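# Turn on the shaker holding four jars

## Task

Four jars already sit on the shaker, whose timer is set to 20 seconds; switch the shaker on.

## Robot and tools

The robot has two arms, left_arm and right_arm, each with six joints and a two-finger gripper. In the scene frame the origin is at table-top height, midway between the nominal arm bases. +z points up, +x points out over the table, and left_arm sits on the +y side. These names do not match image left and right. Calibrated bases: left_arm at (-0.010, +0.239, +0.024) m, right_arm at (-0.043, -0.309, +0.013) m, both turned almost nothing about z. Hand positions, velocities and wrist-camera poses are given in each arm's own base frame. Fixed cameras and the table use the scene frame. Printed hand poses can be off by a few centimetres, more at long reach.

Joint order in every row and every per-arm list: elbow, shoulder, waist, wrist roll, wrist yaw, wrist pitch. Wrist yaw has its sign flipped everywhere, both in what you send and in what comes back. Stated ranges in rad: waist -2.618 to 3.054, shoulder 0.000 to 3.142, elbow 0.000 to 3.142, wrist pitch -1.571 to 1.571, wrist yaw -1.571 to 1.571, wrist roll -2.094 to 2.094. A joint's true end can differ from these by up to 0.059 rad.

A row is one flat list of 14 numbers, each in [-1, 1], covering both arms even if only one moves. The first 7 are left_arm: six joint numbers in the order above, then its opening. The last 7 are the same for right_arm. Joint numbers are offsets, not poses. They count from the arm's Joint targets as they stood when the action or call began, not from the previous row. Sending the same offset again moves the targets further. A value of 1.0 equals 2.224 rad for waist, shoulder and elbow, and 8.485 rad for the three wrist joints. Send 0 to keep a joint where it is. The opening is absolute, not an offset: +1 is fully open and -1 is shut. To leave a gripper unchanged, resend its present command, because 0 means half open.

execute_actions takes "actions", a list of actions. Each action is up to 15 rows, one per 1/30 s step. If an action has fewer rows, its last row is held for the rest. Both arms' action is rejected if any joint would end more than 0.059 rad beyond its range. The whole call is rejected if the first action fails that check or any action is malformed. An empty list returns state and all camera images. "cameras" picks views by name: ["all"], [] or a list of names. An unknown name voids the call.

move takes "target", either one 14-number row or a list of up to 15 rows. Every row's offsets count from the same current Joint targets. All joints travel together, so the gripper follows a curve. The move does not avoid obstacles or the other arm. Arguments:
- "speed": rad/s for the joint with the longest travel, 0.01 to 12.57, default 0.5. Give one value, or one per target.
- "blend": rad to round corners between listed targets. The default 0 stops at each one.
- "opening_speed": gripper travel per second on the -1..+1 scale, at least 0.2. Use it to close gently.
- "grip_force": newtons per pad, 10 to 50 (full). Give one value or one per arm. It stays in force until changed.
- "blocking": false returns after about 0.5 s while the move carries on.

A move's result adds a "move:" line. Possible endings: done, off_target (resting more than 0.035 rad from target), moving, held, fault. limits=held means a check held back steps. Neither done nor off_target tells you whether anything was touched.

wait takes "seconds", 0 to 10, and holds the last commands. stop brakes a running move. zoom_image takes "camera", one of cam_high, cam_low, cam_over, cam_left_wrist or cam_right_wrist, and a "region" [x0, y0, x1, y1] in pixels of that camera's latest image. The region is at most 504 by 504. All images are 672x504. finished_scene takes "scene", the current scene's number. Call it only once the shaker is running, because it cannot be undone.

Motion details: each step, a joint target may lead its measured angle by at most 0.339 rad (big joints) or 2.2 rad (wrist joints). Targets that would put a gripper more than 200 mm from where it is get scaled back. Small turns may not start at all. Result lines:
- Joint positions and Joint velocities: per arm in joint order (rad, rad/s), then the pad gap (m; 0.094 means fully open). "within noise" means the arm is still.
- Joint targets: the base for your next offsets.
- Tool commands: present gripper commands.
- grip_measured: opening on the command scale.
- grip_effort_nm: gripper motor effort; negative means closing.
- Joint torques: include the arm's own weight.
- "joint sent to its limit": a joint was clipped at its end.
- "joint command not followed": the clearance check changed targets.
- MOTOR HOT (75 °C) and OVER-TEMPERATURE FAULT (90 °C): at the fault, that arm folds up and stays idle.

To pull back from a push, command the targets back past the measured positions.

Cautions:
- Press the shaker's switch firmly but slowly. Fast or deep contact hits harder.
- Do not knock the jars or shaker, and let nothing fall off the table.
- Keep the two arms, and the wrist-camera cables, away from each other and from objects. A cable touching something counts as the hand touching it.
- Do not hold a stretched-out or blocked pose for long, since the motors heat up.
- Loose objects may sometimes be nudged by outside pushes.

Each tool is called after "Request:" by a JSON object that holds its "api" and its "payload".

## Session

Request:
{"api": "execute_actions", "payload": {"actions": []}}

Scene clock: 0.00 s.
left_arm: end_effector_position=(+0.3823, -0.0520, +0.2597) grip_measured=+1.000 grip_effort_nm=n/a end_effector_quat_wxyz=(+0.486, -0.289, +0.825, +0.015) | right_arm: end_effector_position=(+0.2685, +0.1090, +0.1528) grip_measured=+1.000 grip_effort_nm=n/a end_effector_quat_wxyz=(+0.362, -0.011, +0.898, +0.249)
Joint names: [elbow, shoulder, waist, wrist roll, wrist yaw, wrist pitch]
Joint positions: left_arm=[1.199 1.336 -0.424 -0.798 0.649 -0.587 0.094] | right_arm=[0.584 0.867 0.168 0.304 0.349 -0.428 0.094]
Joint velocities: within noise
Joint torques (N m): no reading
Heat: left arm: 52 °C; right arm: 44 °C.
Joint targets: left_arm=[1.207 1.330 -0.424 -0.797 0.658 -0.593] | right_arm=[0.591 0.862 0.168 0.301 0.353 -0.437]
Tool commands: left_gripper/opening=+1.0 right_gripper/opening=+1.0

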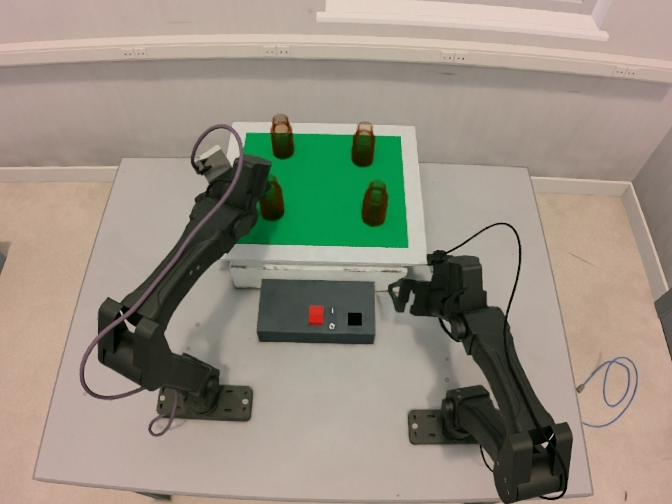

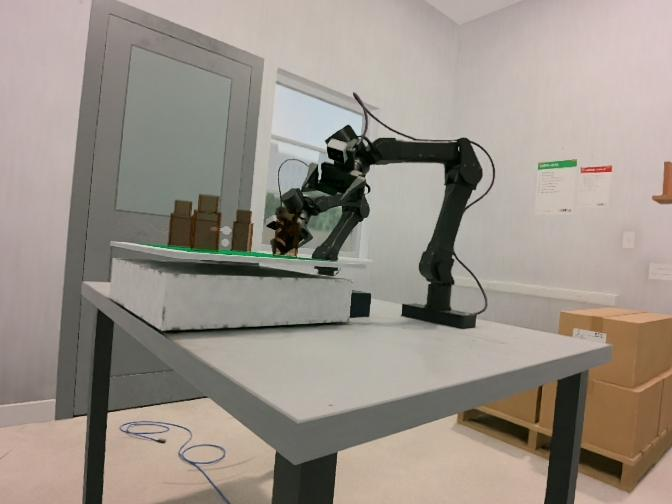

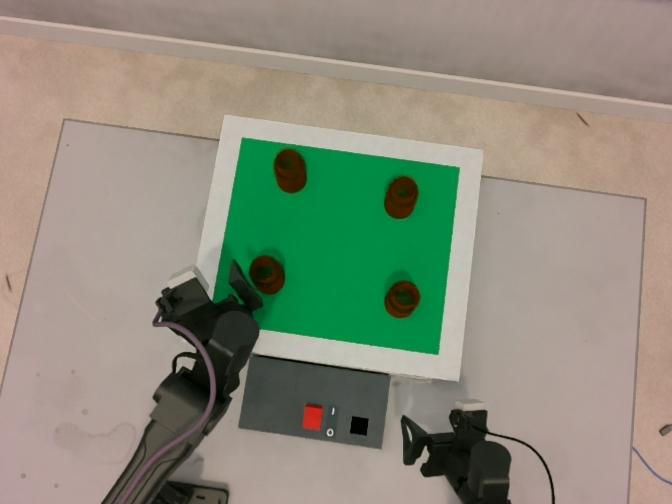

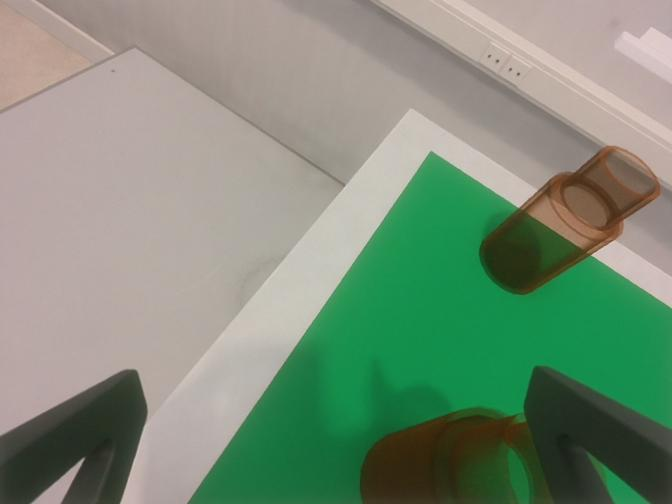

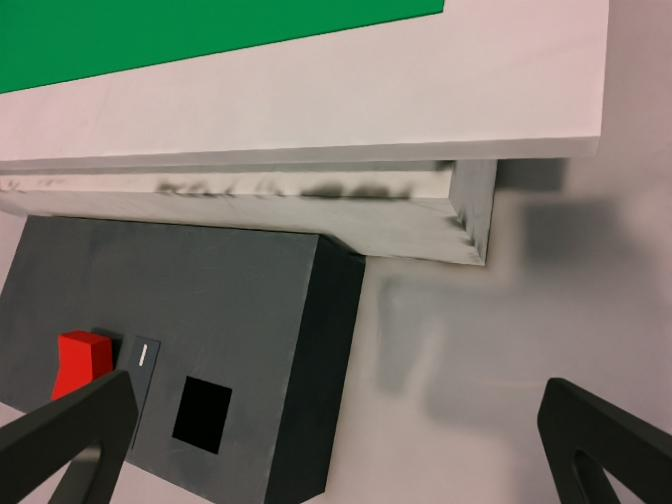

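Request:
{"api": "zoom_image", "payload": {"camera": "cam_right_wrist", "region": [0, 280, 300, 504]}}

Request:
{"api": "zoom_image", "payload": {"camera": "cam_over", "region": [230, 340, 430, 490]}}

Request:
{"api": "zoom_image", "payload": {"camera": "cam_low", "region": [90, 150, 390, 350]}}

Request:
{"api": "zoom_image", "payload": {"camera": "cam_high", "region": [180, 100, 440, 360]}}

Scaled by 1.680 from the camera's 672x504 image, which has a finer 960x720 frame.

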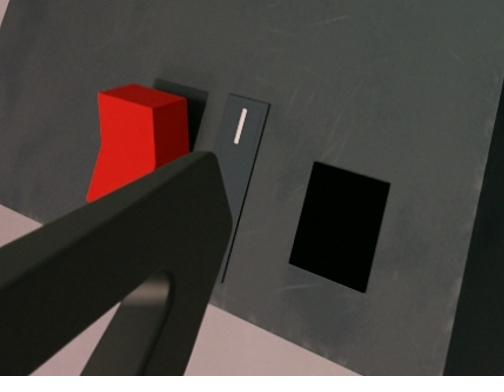

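Scaled by 2.520 from the camera's 672x504 image, which has a finer 960x720 frame.

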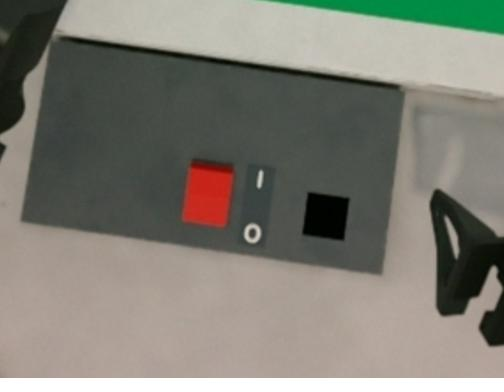

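Scaled by 1.680 from the camera's 672x504 image, which has a finer 960x720 frame.

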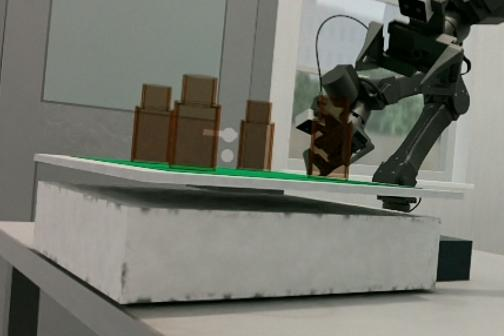

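Scaled by 1.938 from the camera's 672x504 image, which has a finer 960x720 frame.

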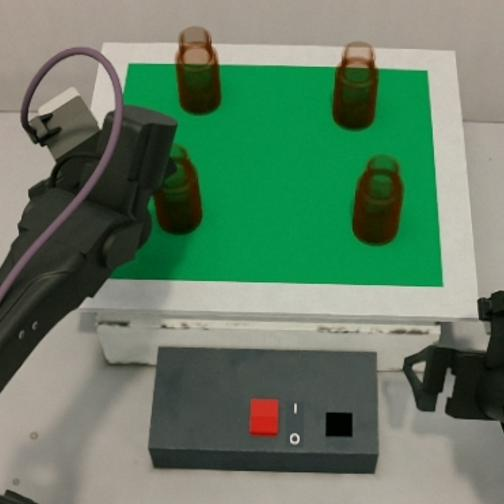

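Request:
{"api": "move", "payload": {"target": [[0,-0.225,0,0,0,0,1,0,-0.045,0.32,-0.0355,-0.0416,0,-1],[0,-0.225,0.18,0,0,0,1,0.308,0.357,0.32,-0.0355,-0.0416,-0.0451,-1]], "speed": 0.8, "blend": 0.1, "cameras": ["all"]}}

Scene clock: 18.63 s.
left_arm: end_effector_position=(+0.2605, +0.1024, +0.4115) grip_measured=+1.000 grip_effort_nm=0.01 end_effector_quat_wxyz=(+0.643, -0.462, +0.610, -0.011) | right_arm: end_effector_position=(+0.2442, +0.2950, +0.1136) grip_measured=-0.992 grip_effort_nm=-0.43 end_effector_quat_wxyz=(+0.174, -0.413, +0.890, +0.086)
Joint names: [elbow, shoulder, waist, wrist roll, wrist yaw, wrist pitch]
Joint positions: left_arm=[1.199 0.829 -0.03 -0.798 0.65 -0.588 0.094] | right_arm=[1.252 1.639 0.873 0.005 0.008 -0.792 0]
Joint torques (N m): left_arm=[7.61 0.61 0.46 0.03 0.16 1.86] | right_arm=[9.61 -6.56 0.66 -0.01 -0.06 0.65]
Heat: left arm: 56 °C; right arm: 46 °C.
Joint targets: left_arm=[1.207 0.829 -0.024 -0.797 0.658 -0.593] | right_arm=[1.276 1.656 0.879 0.000 0.000 -0.820]
move: done
camera_calibration:
cam_left_wrist: T_world_to_cam=[[0.537602, -0.579866, 0.61216, -0.335413], [-0.120315, -0.771321, -0.62497, 0.401172], [0.834571, 0.262333, -0.48443, 0.0474206], [0, 0, 0, 1]] pos_world=[0.18901, 0.102498, 0.479019]
cam_right_wrist: T_world_to_cam=[[0.791137, -0.611205, -0.0230321, -0.0101183], [-0.608723, -0.79048, 0.0678024, 0.407977], [-0.0596476, -0.0396208, -0.997433, 0.231781], [0, 0, 0, 1]] pos_world=[0.270175, 0.325497, 0.203291]

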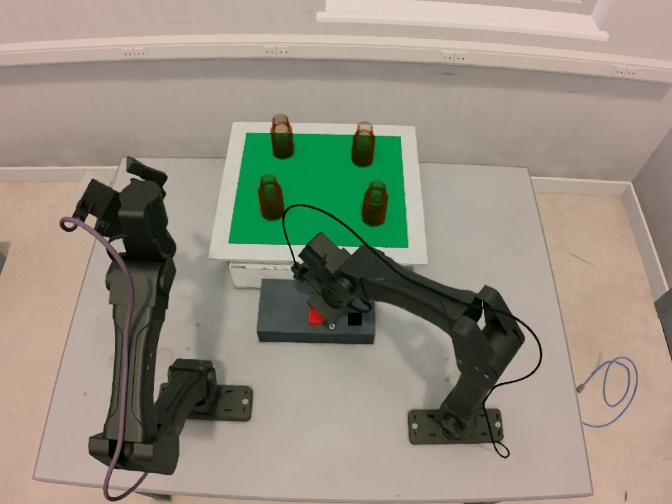

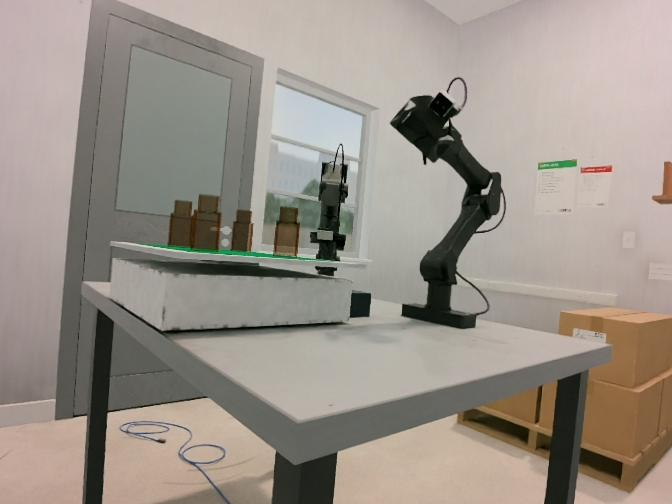

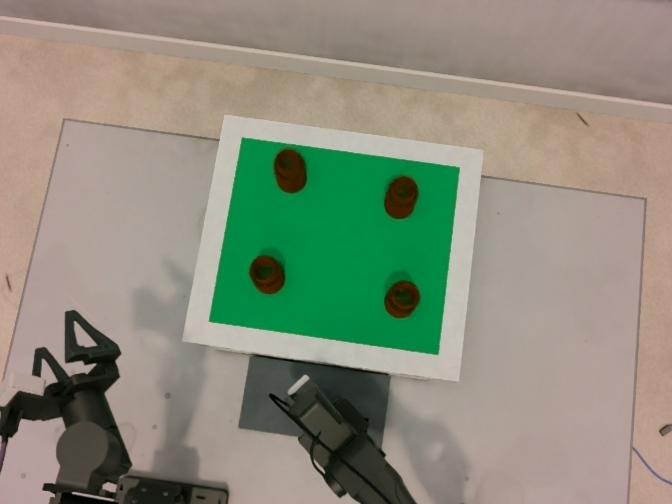

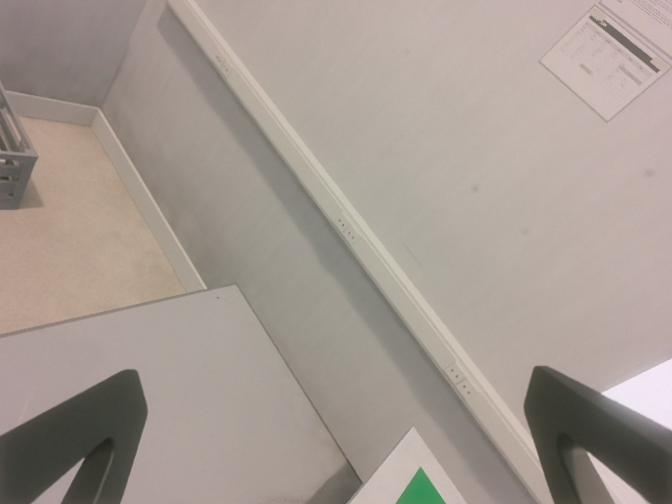

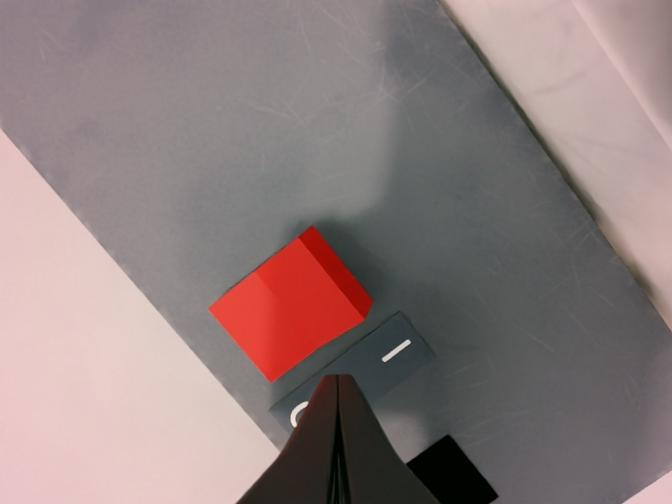

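Request:
{"api": "move", "payload": {"target": [[0,-0.225,0.18,0,0,0,1,-0.0022,0.0207,0.0058,0,0,0.006,-1],[0,-0.225,0.18,0,0,0,1,-0.0585,0.0409,0.0058,0,0,0.026,-1],[0,-0.225,0.18,0,0,0,1,0.0,0.0,0.0,0,0,0,-1]], "speed": [0.3,0.1,0.3], "cameras": ["cam_over","cam_right_wrist"]}}

Scene clock: 27.03 s.
left_arm: end_effector_position=(+0.0442, +0.1362, +0.4887) grip_measured=+1.000 grip_effort_nm=0.01 end_effector_quat_wxyz=(+0.778, -0.530, +0.336, +0.030) | right_arm: end_effector_position=(+0.2432, +0.2964, +0.0977) grip_measured=-0.992 grip_effort_nm=-0.43 end_effector_quat_wxyz=(+0.158, -0.419, +0.891, +0.071)
Joint names: [elbow, shoulder, waist, wrist roll, wrist yaw, wrist pitch]
Joint positions: left_arm=[1.199 0.338 0.371 -0.798 0.655 -0.588 0.094] | right_arm=[1.255 1.685 0.885 0.004 -0.009 -0.792 0]
Joint torques (N m): left_arm=[5.12 5.23 0.42 0.03 -0.06 1.65] | right_arm=[9.2 -11.32 -0.55 0 0.11 0.58]
Heat: left arm: 56 °C; right arm: 46 °C.
Joint targets: left_arm=[1.207 0.329 0.376 -0.797 0.658 -0.593] | right_arm=[1.276 1.656 0.880 0.000 0.000 -0.820]
move: done
camera_calibration:
cam_right_wrist: T_world_to_cam=[[0.795249, -0.606226, -0.00832943, -0.0126889], [-0.601744, -0.790899, 0.111279, 0.40371], [-0.074048, -0.0834823, -0.993754, 0.2321], [0, 0, 0, 1]] pos_world=[0.270208, 0.330977, 0.18562]
Images, in order (width x height): cam_over 672x504, cam_right_wrist 672x504.

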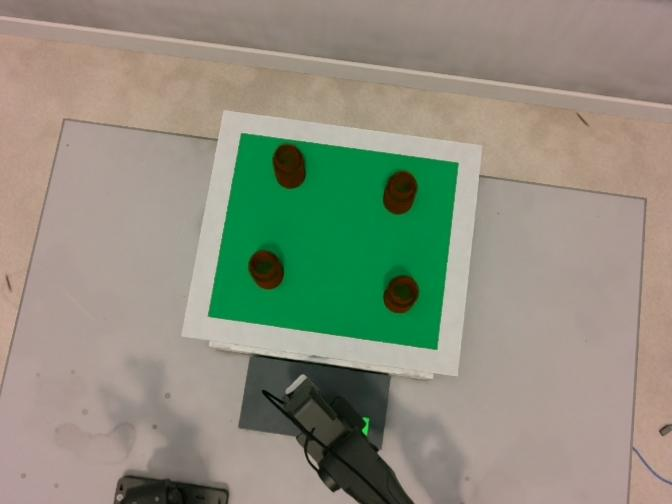

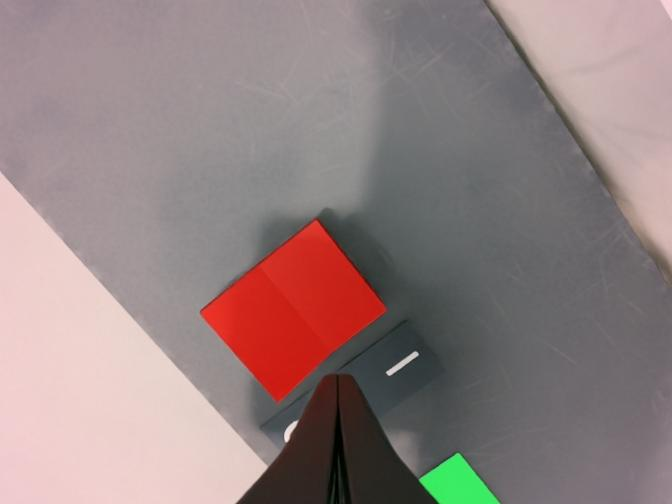

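Request:
{"api": "wait", "payload": {"seconds": 5, "cameras": ["cam_over","cam_high"]}}

Scene clock: 33.03 s.
left_arm: end_effector_position=(+0.0442, +0.1362, +0.4887) grip_measured=+1.000 grip_effort_nm=0.01 end_effector_quat_wxyz=(+0.778, -0.530, +0.336, +0.030) | right_arm: end_effector_position=(+0.2431, +0.2964, +0.0977) grip_measured=-0.992 grip_effort_nm=-0.43 end_effector_quat_wxyz=(+0.158, -0.419, +0.891, +0.071)
Joint names: [elbow, shoulder, waist, wrist roll, wrist yaw, wrist pitch]
Joint positions: left_arm=[1.199 0.338 0.371 -0.798 0.655 -0.588 0.094] | right_arm=[1.255 1.685 0.885 0.004 -0.009 -0.792 0]
Joint torques (N m): left_arm=[5.09 5.15 0.46 0.02 -0.06 1.66] | right_arm=[9.18 -11.33 -0.57 0.01 0.11 0.58]
Heat: left arm: 55 °C; right arm: 47 °C.
Joint targets: left_arm=[1.207 0.329 0.376 -0.797 0.658 -0.593] | right_arm=[1.276 1.656 0.880 0.000 0.000 -0.820]
Tool commands: left_gripper/opening=+1.0 right_gripper/opening=-1.0
wait: 5.00 s; at rest from the start
Images, in order (width x height): cam_high 672x504, cam_over 672x504.

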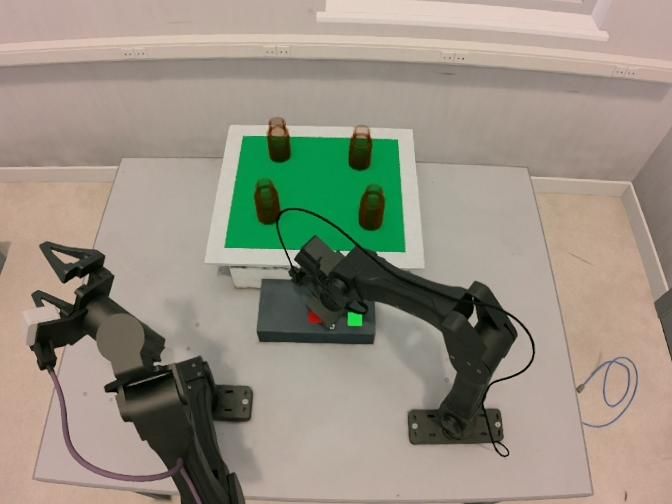

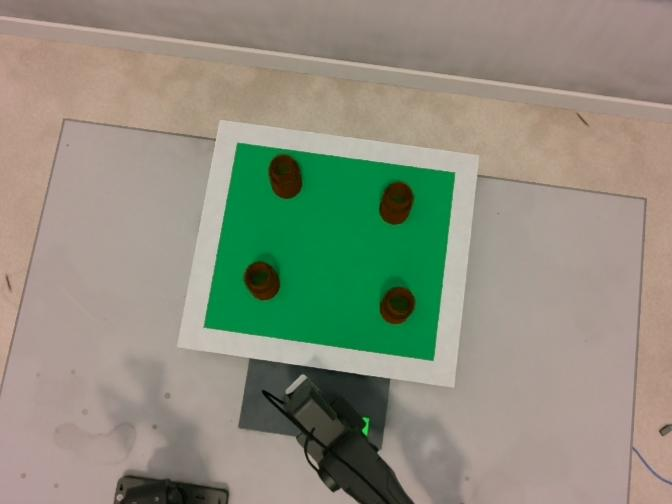

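Request:
{"api": "move", "payload": {"target": [0,0,0,0,0,0,1,0,-0.15,0,0,0,0,-1]}}

Request:
{"api": "wait", "payload": {"seconds": 9, "cameras": ["cam_over","cam_high"]}}

Scene clock: 34.97 s.
left_arm: end_effector_position=(+0.0442, +0.1362, +0.4887) grip_measured=+1.000 grip_effort_nm=0.01 end_effector_quat_wxyz=(+0.778, -0.530, +0.336, +0.030) | right_arm: end_effector_position=(+0.2333, +0.2845, +0.2241) grip_measured=-0.992 grip_effort_nm=-0.43 end_effector_quat_wxyz=(+0.310, -0.400, +0.851, +0.143)
Joint names: [elbow, shoulder, waist, wrist roll, wrist yaw, wrist pitch]
Joint positions: left_arm=[1.199 0.338 0.371 -0.798 0.655 -0.588 0.094] | right_arm=[1.258 1.335 0.885 0.004 -0.008 -0.797 0]
Joint torques (N m): left_arm=[5.12 5.16 0.47 0.03 -0.08 1.66] | right_arm=[9.48 -6.5 -0.55 -0.01 0.12 1.2]
Heat: left arm: 55 °C; right arm: 47 °C.
Joint targets: left_arm=[1.207 0.329 0.376 -0.797 0.658 -0.593] | right_arm=[1.276 1.322 0.880 0.000 0.000 -0.820]
move: done

Scene clock: 43.97 s.
left_arm: end_effector_position=(+0.0442, +0.1362, +0.4887) grip_measured=+1.000 grip_effort_nm=0.01 end_effector_quat_wxyz=(+0.778, -0.530, +0.336, +0.030) | right_arm: end_effector_position=(+0.2333, +0.2845, +0.2241) grip_measured=-0.992 grip_effort_nm=-0.43 end_effector_quat_wxyz=(+0.310, -0.400, +0.851, +0.143)
Joint names: [elbow, shoulder, waist, wrist roll, wrist yaw, wrist pitch]
Joint positions: left_arm=[1.199 0.338 0.371 -0.798 0.655 -0.588 0.094] | right_arm=[1.258 1.335 0.885 0.004 -0.008 -0.797 0]
Joint torques (N m): left_arm=[5.16 5.18 0.47 0.02 -0.06 1.65] | right_arm=[9.43 -6.54 -0.57 0 0.11 1.16]
Heat: left arm: 54 °C; right arm: 47 °C.
Joint targets: left_arm=[1.207 0.329 0.376 -0.797 0.658 -0.593] | right_arm=[1.276 1.322 0.880 0.000 0.000 -0.820]
Tool commands: left_gripper/opening=+1.0 right_gripper/opening=-1.0
wait: 9.00 s; at rest by 0.17 s
Images, in order (width x height): cam_high 672x504, cam_over 672x504.

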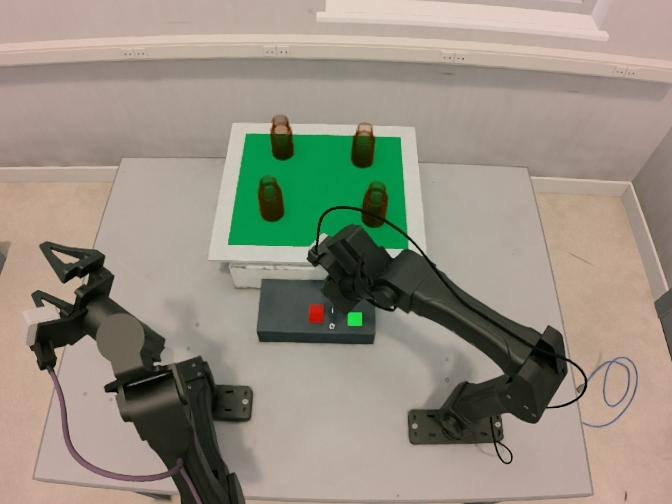

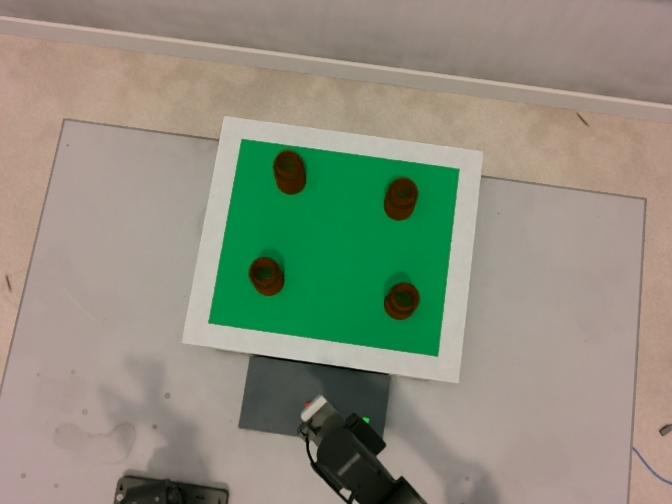

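Request:
{"api": "wait", "payload": {"seconds": 3, "cameras": ["cam_high"]}}

Scene clock: 47.47 s.
left_arm: end_effector_position=(+0.0442, +0.1362, +0.4887) grip_measured=+1.000 grip_effort_nm=0.01 end_effector_quat_wxyz=(+0.778, -0.530, +0.336, +0.030) | right_arm: end_effector_position=(+0.2333, +0.2845, +0.2241) grip_measured=-0.992 grip_effort_nm=-0.43 end_effector_quat_wxyz=(+0.310, -0.400, +0.851, +0.143)
Joint names: [elbow, shoulder, waist, wrist roll, wrist yaw, wrist pitch]
Joint positions: left_arm=[1.199 0.338 0.371 -0.798 0.655 -0.588 0.094] | right_arm=[1.258 1.335 0.885 0.004 -0.008 -0.797 0]
Joint torques (N m): left_arm=[5.15 5.18 0.49 0.02 -0.08 1.64] | right_arm=[9.44 -6.54 -0.57 0 0.12 1.16]
Heat: left arm: 54 °C; right arm: 47 °C.
Joint targets: left_arm=[1.207 0.329 0.376 -0.797 0.658 -0.593] | right_arm=[1.276 1.322 0.880 0.000 0.000 -0.820]
Tool commands: left_gripper/opening=+1.0 right_gripper/opening=-1.0
wait: 3.00 s; at rest from the start
Images, in order (width x height): cam_high 672x504.

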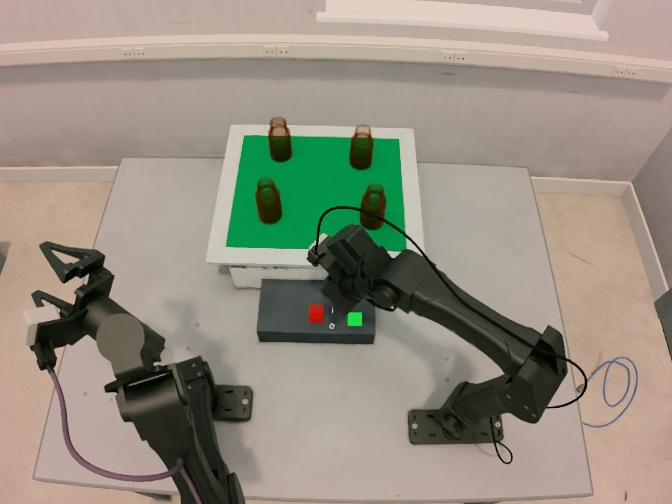

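Request:
{"api": "wait", "payload": {"seconds": 2, "cameras": ["cam_high"]}}

Scene clock: 49.87 s.
left_arm: end_effector_position=(+0.0442, +0.1362, +0.4887) grip_measured=+1.000 grip_effort_nm=0.01 end_effector_quat_wxyz=(+0.778, -0.530, +0.336, +0.030) | right_arm: end_effector_position=(+0.2333, +0.2845, +0.2241) grip_measured=-0.992 grip_effort_nm=-0.43 end_effector_quat_wxyz=(+0.310, -0.400, +0.851, +0.143)
Joint names: [elbow, shoulder, waist, wrist roll, wrist yaw, wrist pitch]
Joint positions: left_arm=[1.199 0.338 0.371 -0.798 0.655 -0.588 0.094] | right_arm=[1.258 1.335 0.885 0.004 -0.008 -0.797 0]
Joint torques (N m): left_arm=[5.14 5.11 0.44 0.03 -0.07 1.64] | right_arm=[9.42 -6.56 -0.54 0 0.12 1.16]
Heat: left arm: 54 °C; right arm: 47 °C.
Joint targets: left_arm=[1.207 0.329 0.376 -0.797 0.658 -0.593] | right_arm=[1.276 1.322 0.880 0.000 0.000 -0.820]
Tool commands: left_gripper/opening=+1.0 right_gripper/opening=-1.0
wait: 2.00 s; at rest from the start
Images, in order (width x height): cam_high 672x504.

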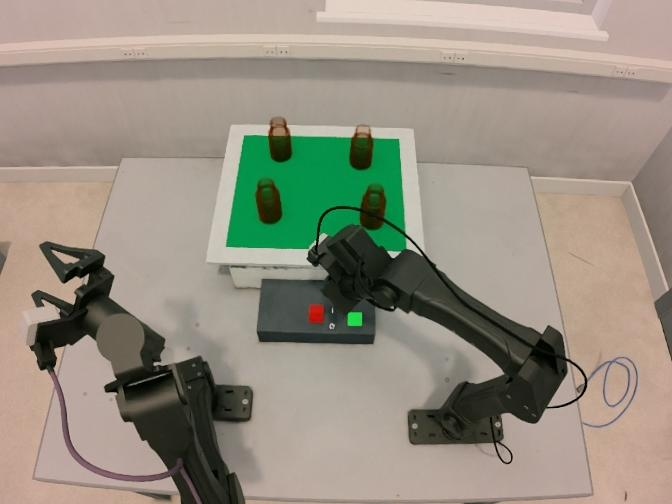

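Tray has stopped, jars in place.

Request:
{"api": "finished_scene", "payload": {"scene": 1}}

The scene is finished: the task was done.


## Next scene

The same job, from a new start.

Request:
{"api": "execute_actions", "payload": {"actions": []}}

Scene clock: 0.00 s.
left_arm: end_effector_position=(+0.2344, -0.2055, +0.2659) grip_measured=+1.000 grip_effort_nm=n/a end_effector_quat_wxyz=(+0.546, -0.126, +0.772, -0.300) | right_arm: end_effector_position=(+0.2652, +0.1234, +0.2639) grip_measured=+1.000 grip_effort_nm=n/a end_effector_quat_wxyz=(+0.443, +0.212, +0.846, +0.207)
Joint names: [elbow, shoulder, waist, wrist roll, wrist yaw, wrist pitch]
Joint positions: left_arm=[0.651 0.838 -1.139 -0.889 0.773 -0.131 0.094] | right_arm=[0.945 0.873 0.682 0.955 -0.413 -0.679 0.094]
Joint velocities: within noise
Joint torques (N m): no reading
Heat: left arm: 45 °C; right arm: 38 °C.
Joint targets: left_arm=[0.657 0.833 -1.139 -0.885 0.777 -0.142] | right_arm=[0.949 0.868 0.682 0.952 -0.423 -0.694]
Tool commands: left_gripper/opening=+1.0 right_gripper/opening=+1.0
camera_calibration:
cam_left_wrist: T_world_to_cam=[[-0.146727, -0.782254, 0.605434, -0.290183], [-0.735087, -0.323329, -0.595907, 0.298013], [0.661905, -0.532482, -0.527583, -0.0318572], [0, 0, 0, 1]] pos_world=[0.197574, -0.147604, 0.336467]
cam_right_wrist: T_world_to_cam=[[-0.134966, -0.83685, -0.530534, 0.279311], [-0.842555, 0.378696, -0.383002, 0.311638], [0.521426, 0.395312, -0.756203, 0.104744], [0, 0, 0, 1]] pos_world=[0.245653, 0.0743184, 0.34675]

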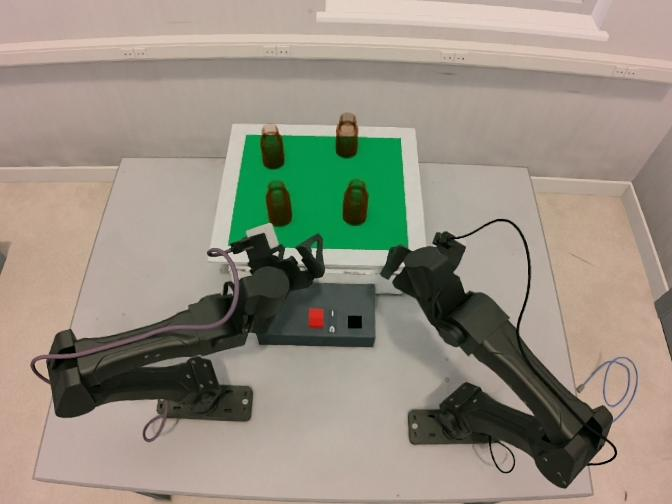

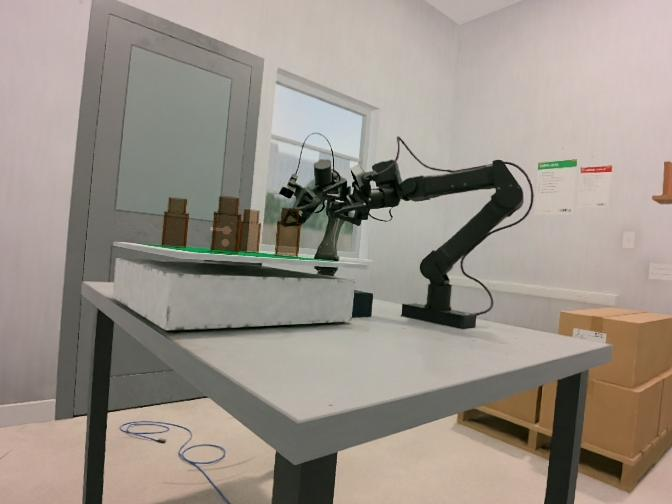

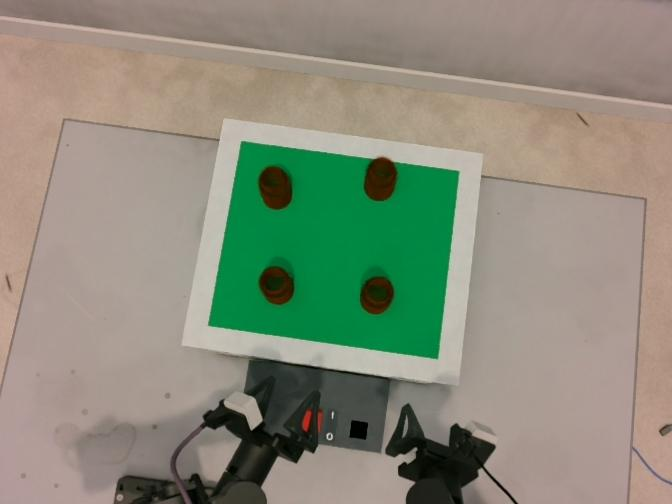

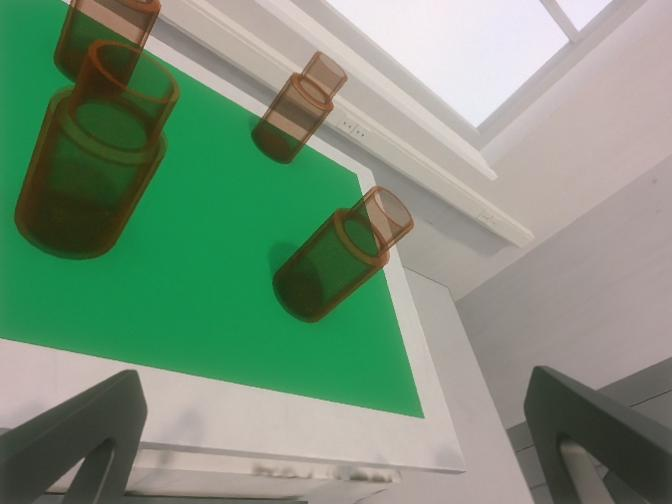

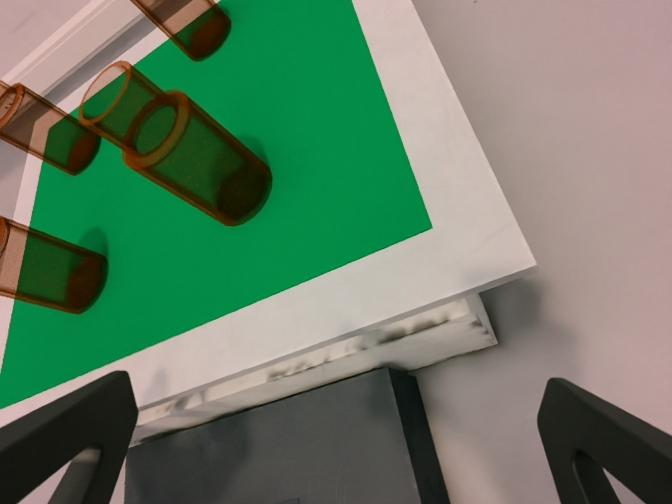

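Request:
{"api": "move", "payload": {"target": [[0,-0.225,0,0,0,0,1,0,0,0,0,0,0,-1],[0,-0.225,0.405,0,0,0,1,0,0,0,0,0,0,-1],[0,-0.225,0.405,0,0,0,1,0.147,0.354,0.0886,-0.1122,0.0499,-0.0148,-1]], "speed": 0.9, "blend": 0.1, "cameras": ["cam_right_wrist","cam_high"]}}

Scene clock: 8.07 s.
left_arm: end_effector_position=(+0.2071, +0.0797, +0.3742) grip_measured=+1.000 grip_effort_nm=0.01 end_effector_quat_wxyz=(+0.730, -0.463, +0.471, -0.176) | right_arm: end_effector_position=(+0.2464, +0.2948, +0.1140) grip_measured=-0.992 grip_effort_nm=-0.42 end_effector_quat_wxyz=(+0.179, -0.413, +0.889, +0.080)
Joint names: [elbow, shoulder, waist, wrist roll, wrist yaw, wrist pitch]
Joint positions: left_arm=[0.651 0.339 -0.244 -0.889 0.776 -0.133 0.094] | right_arm=[1.254 1.64 0.876 0.006 -0.009 -0.789 0]
Joint torques (N m): left_arm=[7.56 2.84 0.44 0.04 -0.07 1.65] | right_arm=[9.5 -6.84 0.31 -0.02 0.11 0.63]
Heat: left arm: 47 °C; right arm: 39 °C.
Joint targets: left_arm=[0.657 0.332 -0.238 -0.885 0.777 -0.142] | right_arm=[1.276 1.655 0.879 0.000 0.000 -0.820]
move: done; blend cut to 0 rad at target 1
camera_calibration:
cam_right_wrist: T_world_to_cam=[[0.788968, -0.614395, -0.00699907, -0.0124002], [-0.612755, -0.787601, 0.0649247, 0.409586], [-0.0454019, -0.0469348, -0.997866, 0.230963], [0, 0, 0, 1]] pos_world=[0.271245, 0.325812, 0.203791]
Images, in order (width x height): cam_high 672x504, cam_right_wrist 672x504.

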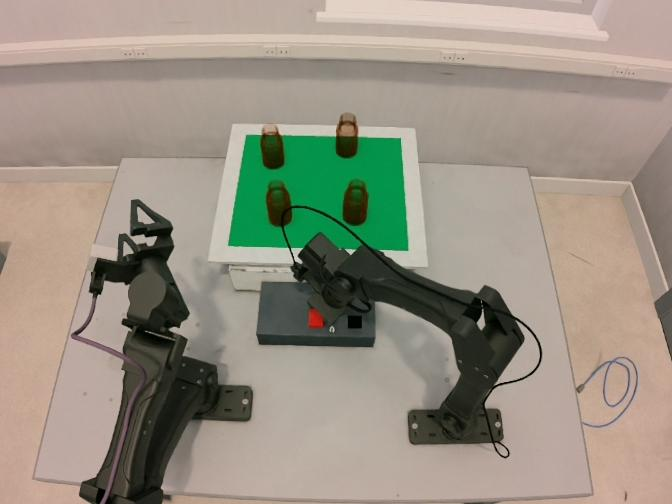

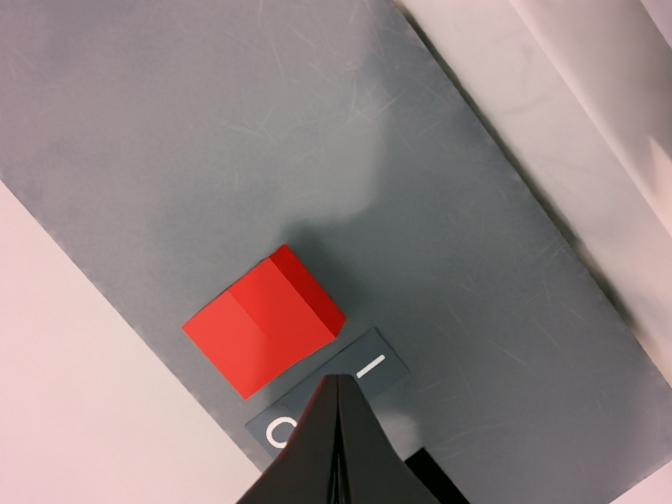

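Request:
{"api": "move", "payload": {"target": [[0,0,0,0,0,0,1,-0.009,0.0151,0.0119,0,0,0.0062,-1],[0,0,0,0,0,0,1,-0.0654,0.0355,0.0119,0,0,0.0263,-1],[0,0,0,0,0,0,1,0.0,-0.14,0.0119,0,0,0,-1]], "speed": [0.3,0.1,0.4], "cameras": ["cam_high","cam_right_wrist"]}}

Scene clock: 14.83 s.
left_arm: end_effector_position=(+0.2071, +0.0797, +0.3742) grip_measured=+1.000 grip_effort_nm=0.00 end_effector_quat_wxyz=(+0.730, -0.463, +0.471, -0.176) | right_arm: end_effector_position=(+0.2313, +0.2909, +0.2186) grip_measured=-0.992 grip_effort_nm=-0.42 end_effector_quat_wxyz=(+0.304, -0.407, +0.850, +0.143)
Joint names: [elbow, shoulder, waist, wrist roll, wrist yaw, wrist pitch]
Joint positions: left_arm=[0.651 0.339 -0.244 -0.889 0.776 -0.133 0.094] | right_arm=[1.26 1.356 0.901 0.004 -0.009 -0.79 0]
Joint torques (N m): left_arm=[7.47 2.86 0.5 0.04 -0.07 1.65] | right_arm=[9.31 -6.82 0.49 -0.01 0.12 1.07]
Heat: left arm: 48 °C; right arm: 39 °C.
Joint targets: left_arm=[0.657 0.332 -0.238 -0.885 0.777 -0.142] | right_arm=[1.277 1.344 0.906 0.000 0.000 -0.820]
move: done
camera_calibration:
cam_right_wrist: T_world_to_cam=[[0.804738, -0.593622, 0.00313792, -0.0139947], [-0.578244, -0.785065, -0.222051, 0.444457], [0.134277, 0.176878, -0.97503, 0.222848], [0, 0, 0, 1]] pos_world=[0.238343, 0.301203, 0.316019]
Images, in order (width x height): cam_high 672x504, cam_right_wrist 672x504.

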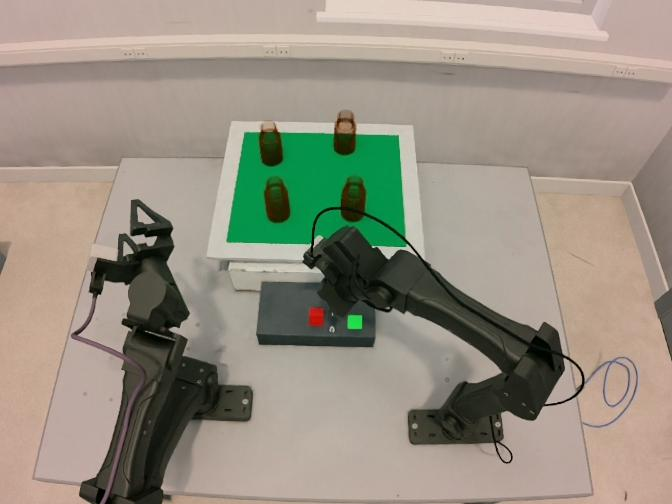

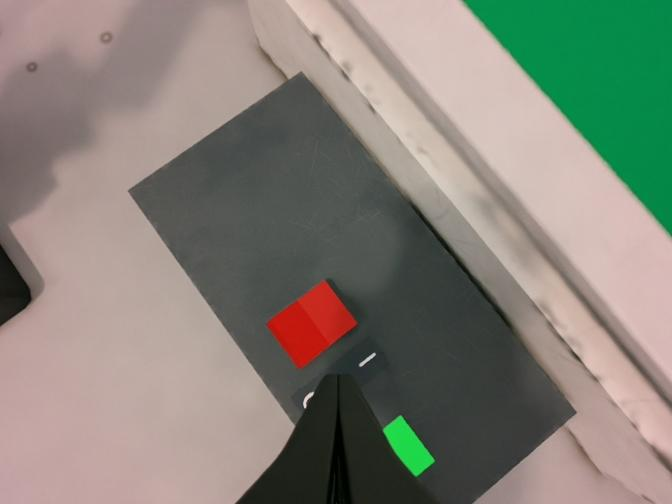

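Request:
{"api": "wait", "payload": {"seconds": 9, "cameras": ["cam_high"]}}

Request:
{"api": "wait", "payload": {"seconds": 9.5, "cameras": ["cam_high"]}}

Request:
{"api": "wait", "payload": {"seconds": 1, "cameras": ["cam_high"]}}

Scene clock: 24.77 s.
left_arm: end_effector_position=(+0.2071, +0.0797, +0.3742) grip_measured=+1.000 grip_effort_nm=0.01 end_effector_quat_wxyz=(+0.730, -0.463, +0.471, -0.176) | right_arm: end_effector_position=(+0.2313, +0.2909, +0.2185) grip_measured=-0.992 grip_effort_nm=-0.41 end_effector_quat_wxyz=(+0.303, -0.407, +0.850, +0.143)
Joint names: [elbow, shoulder, waist, wrist roll, wrist yaw, wrist pitch]
Joint positions: left_arm=[0.651 0.339 -0.244 -0.889 0.776 -0.133 0.094] | right_arm=[1.26 1.356 0.901 0.004 -0.009 -0.791 0]
Joint torques (N m): left_arm=[7.53 2.88 0.46 0.05 -0.05 1.67] | right_arm=[9.32 -6.8 0.5 -0.01 0.12 1.08]
Heat: left arm: 49 °C; right arm: 40 °C.
Joint targets: left_arm=[0.657 0.332 -0.238 -0.885 0.777 -0.142] | right_arm=[1.277 1.344 0.906 0.000 0.000 -0.820]
Tool commands: left_gripper/opening=+1.0 right_gripper/opening=-1.0
wait: 9.00 s; at rest from the start
Images, in order (width x height): cam_high 672x504.

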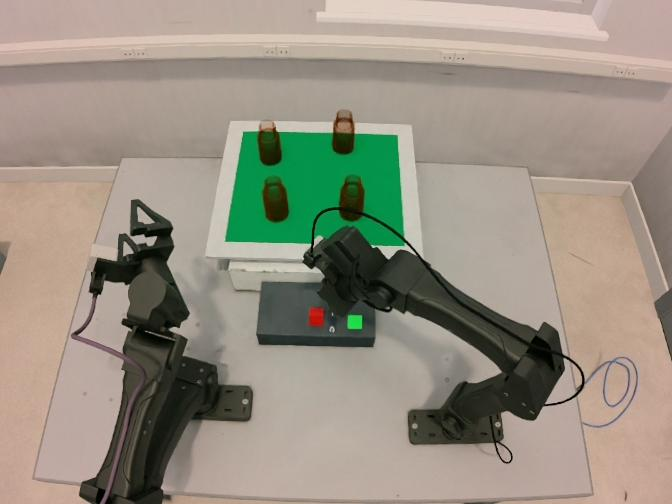

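Scene clock: 34.27 s.
left_arm: end_effector_position=(+0.2071, +0.0797, +0.3742) grip_measured=+1.000 grip_effort_nm=0.01 end_effector_quat_wxyz=(+0.730, -0.463, +0.471, -0.176) | right_arm: end_effector_position=(+0.2313, +0.2909, +0.2185) grip_measured=-0.992 grip_effort_nm=-0.42 end_effector_quat_wxyz=(+0.303, -0.407, +0.850, +0.143)
Joint names: [elbow, shoulder, waist, wrist roll, wrist yaw, wrist pitch]
Joint positions: left_arm=[0.651 0.339 -0.244 -0.889 0.776 -0.133 0.094] | right_arm=[1.26 1.356 0.901 0.004 -0.009 -0.791 0]
Joint torques (N m): left_arm=[7.54 2.84 0.43 0.04 -0.05 1.66] | right_arm=[9.29 -6.82 0.5 0 0.11 1.08]
Heat: left arm: 49 °C; right arm: 41 °C.
Joint targets: left_arm=[0.657 0.332 -0.238 -0.885 0.777 -0.142] | right_arm=[1.277 1.344 0.906 0.000 0.000 -0.820]
Tool commands: left_gripper/opening=+1.0 right_gripper/opening=-1.0
wait: 9.50 s; at rest by 0.17 s
Images, in order (width x height): cam_high 672x504.

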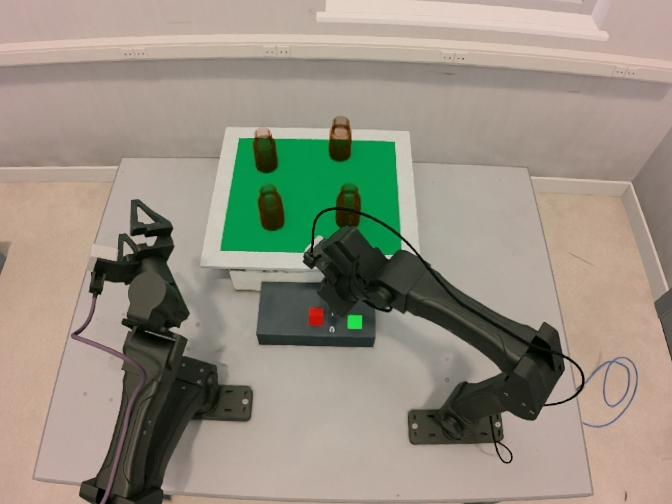

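Scene clock: 35.27 s.
left_arm: end_effector_position=(+0.2071, +0.0797, +0.3742) grip_measured=+1.000 grip_effort_nm=0.01 end_effector_quat_wxyz=(+0.730, -0.463, +0.471, -0.176) | right_arm: end_effector_position=(+0.2313, +0.2909, +0.2185) grip_measured=-0.992 grip_effort_nm=-0.42 end_effector_quat_wxyz=(+0.303, -0.407, +0.850, +0.143)
Joint names: [elbow, shoulder, waist, wrist roll, wrist yaw, wrist pitch]
Joint positions: left_arm=[0.651 0.339 -0.244 -0.889 0.776 -0.133 0.094] | right_arm=[1.26 1.356 0.901 0.004 -0.009 -0.791 0]
Joint torques (N m): left_arm=[7.5 2.88 0.43 0.06 -0.06 1.64] | right_arm=[9.29 -6.8 0.49 0 0.12 1.08]
Heat: left arm: 49 °C; right arm: 41 °C.
Joint targets: left_arm=[0.657 0.332 -0.238 -0.885 0.777 -0.142] | right_arm=[1.277 1.344 0.906 0.000 0.000 -0.820]
Tool commands: left_gripper/opening=+1.0 right_gripper/opening=-1.0
wait: 1.00 s; at rest by 0.17 s
Images, in order (width x height): cam_high 672x504.

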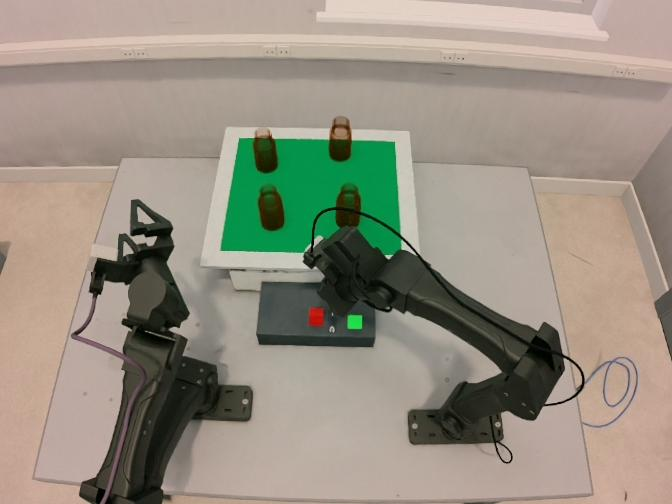

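Stopped, jars intact.

Request:
{"api": "finished_scene", "payload": {"scene": 2}}

The scene is finished: the task was done.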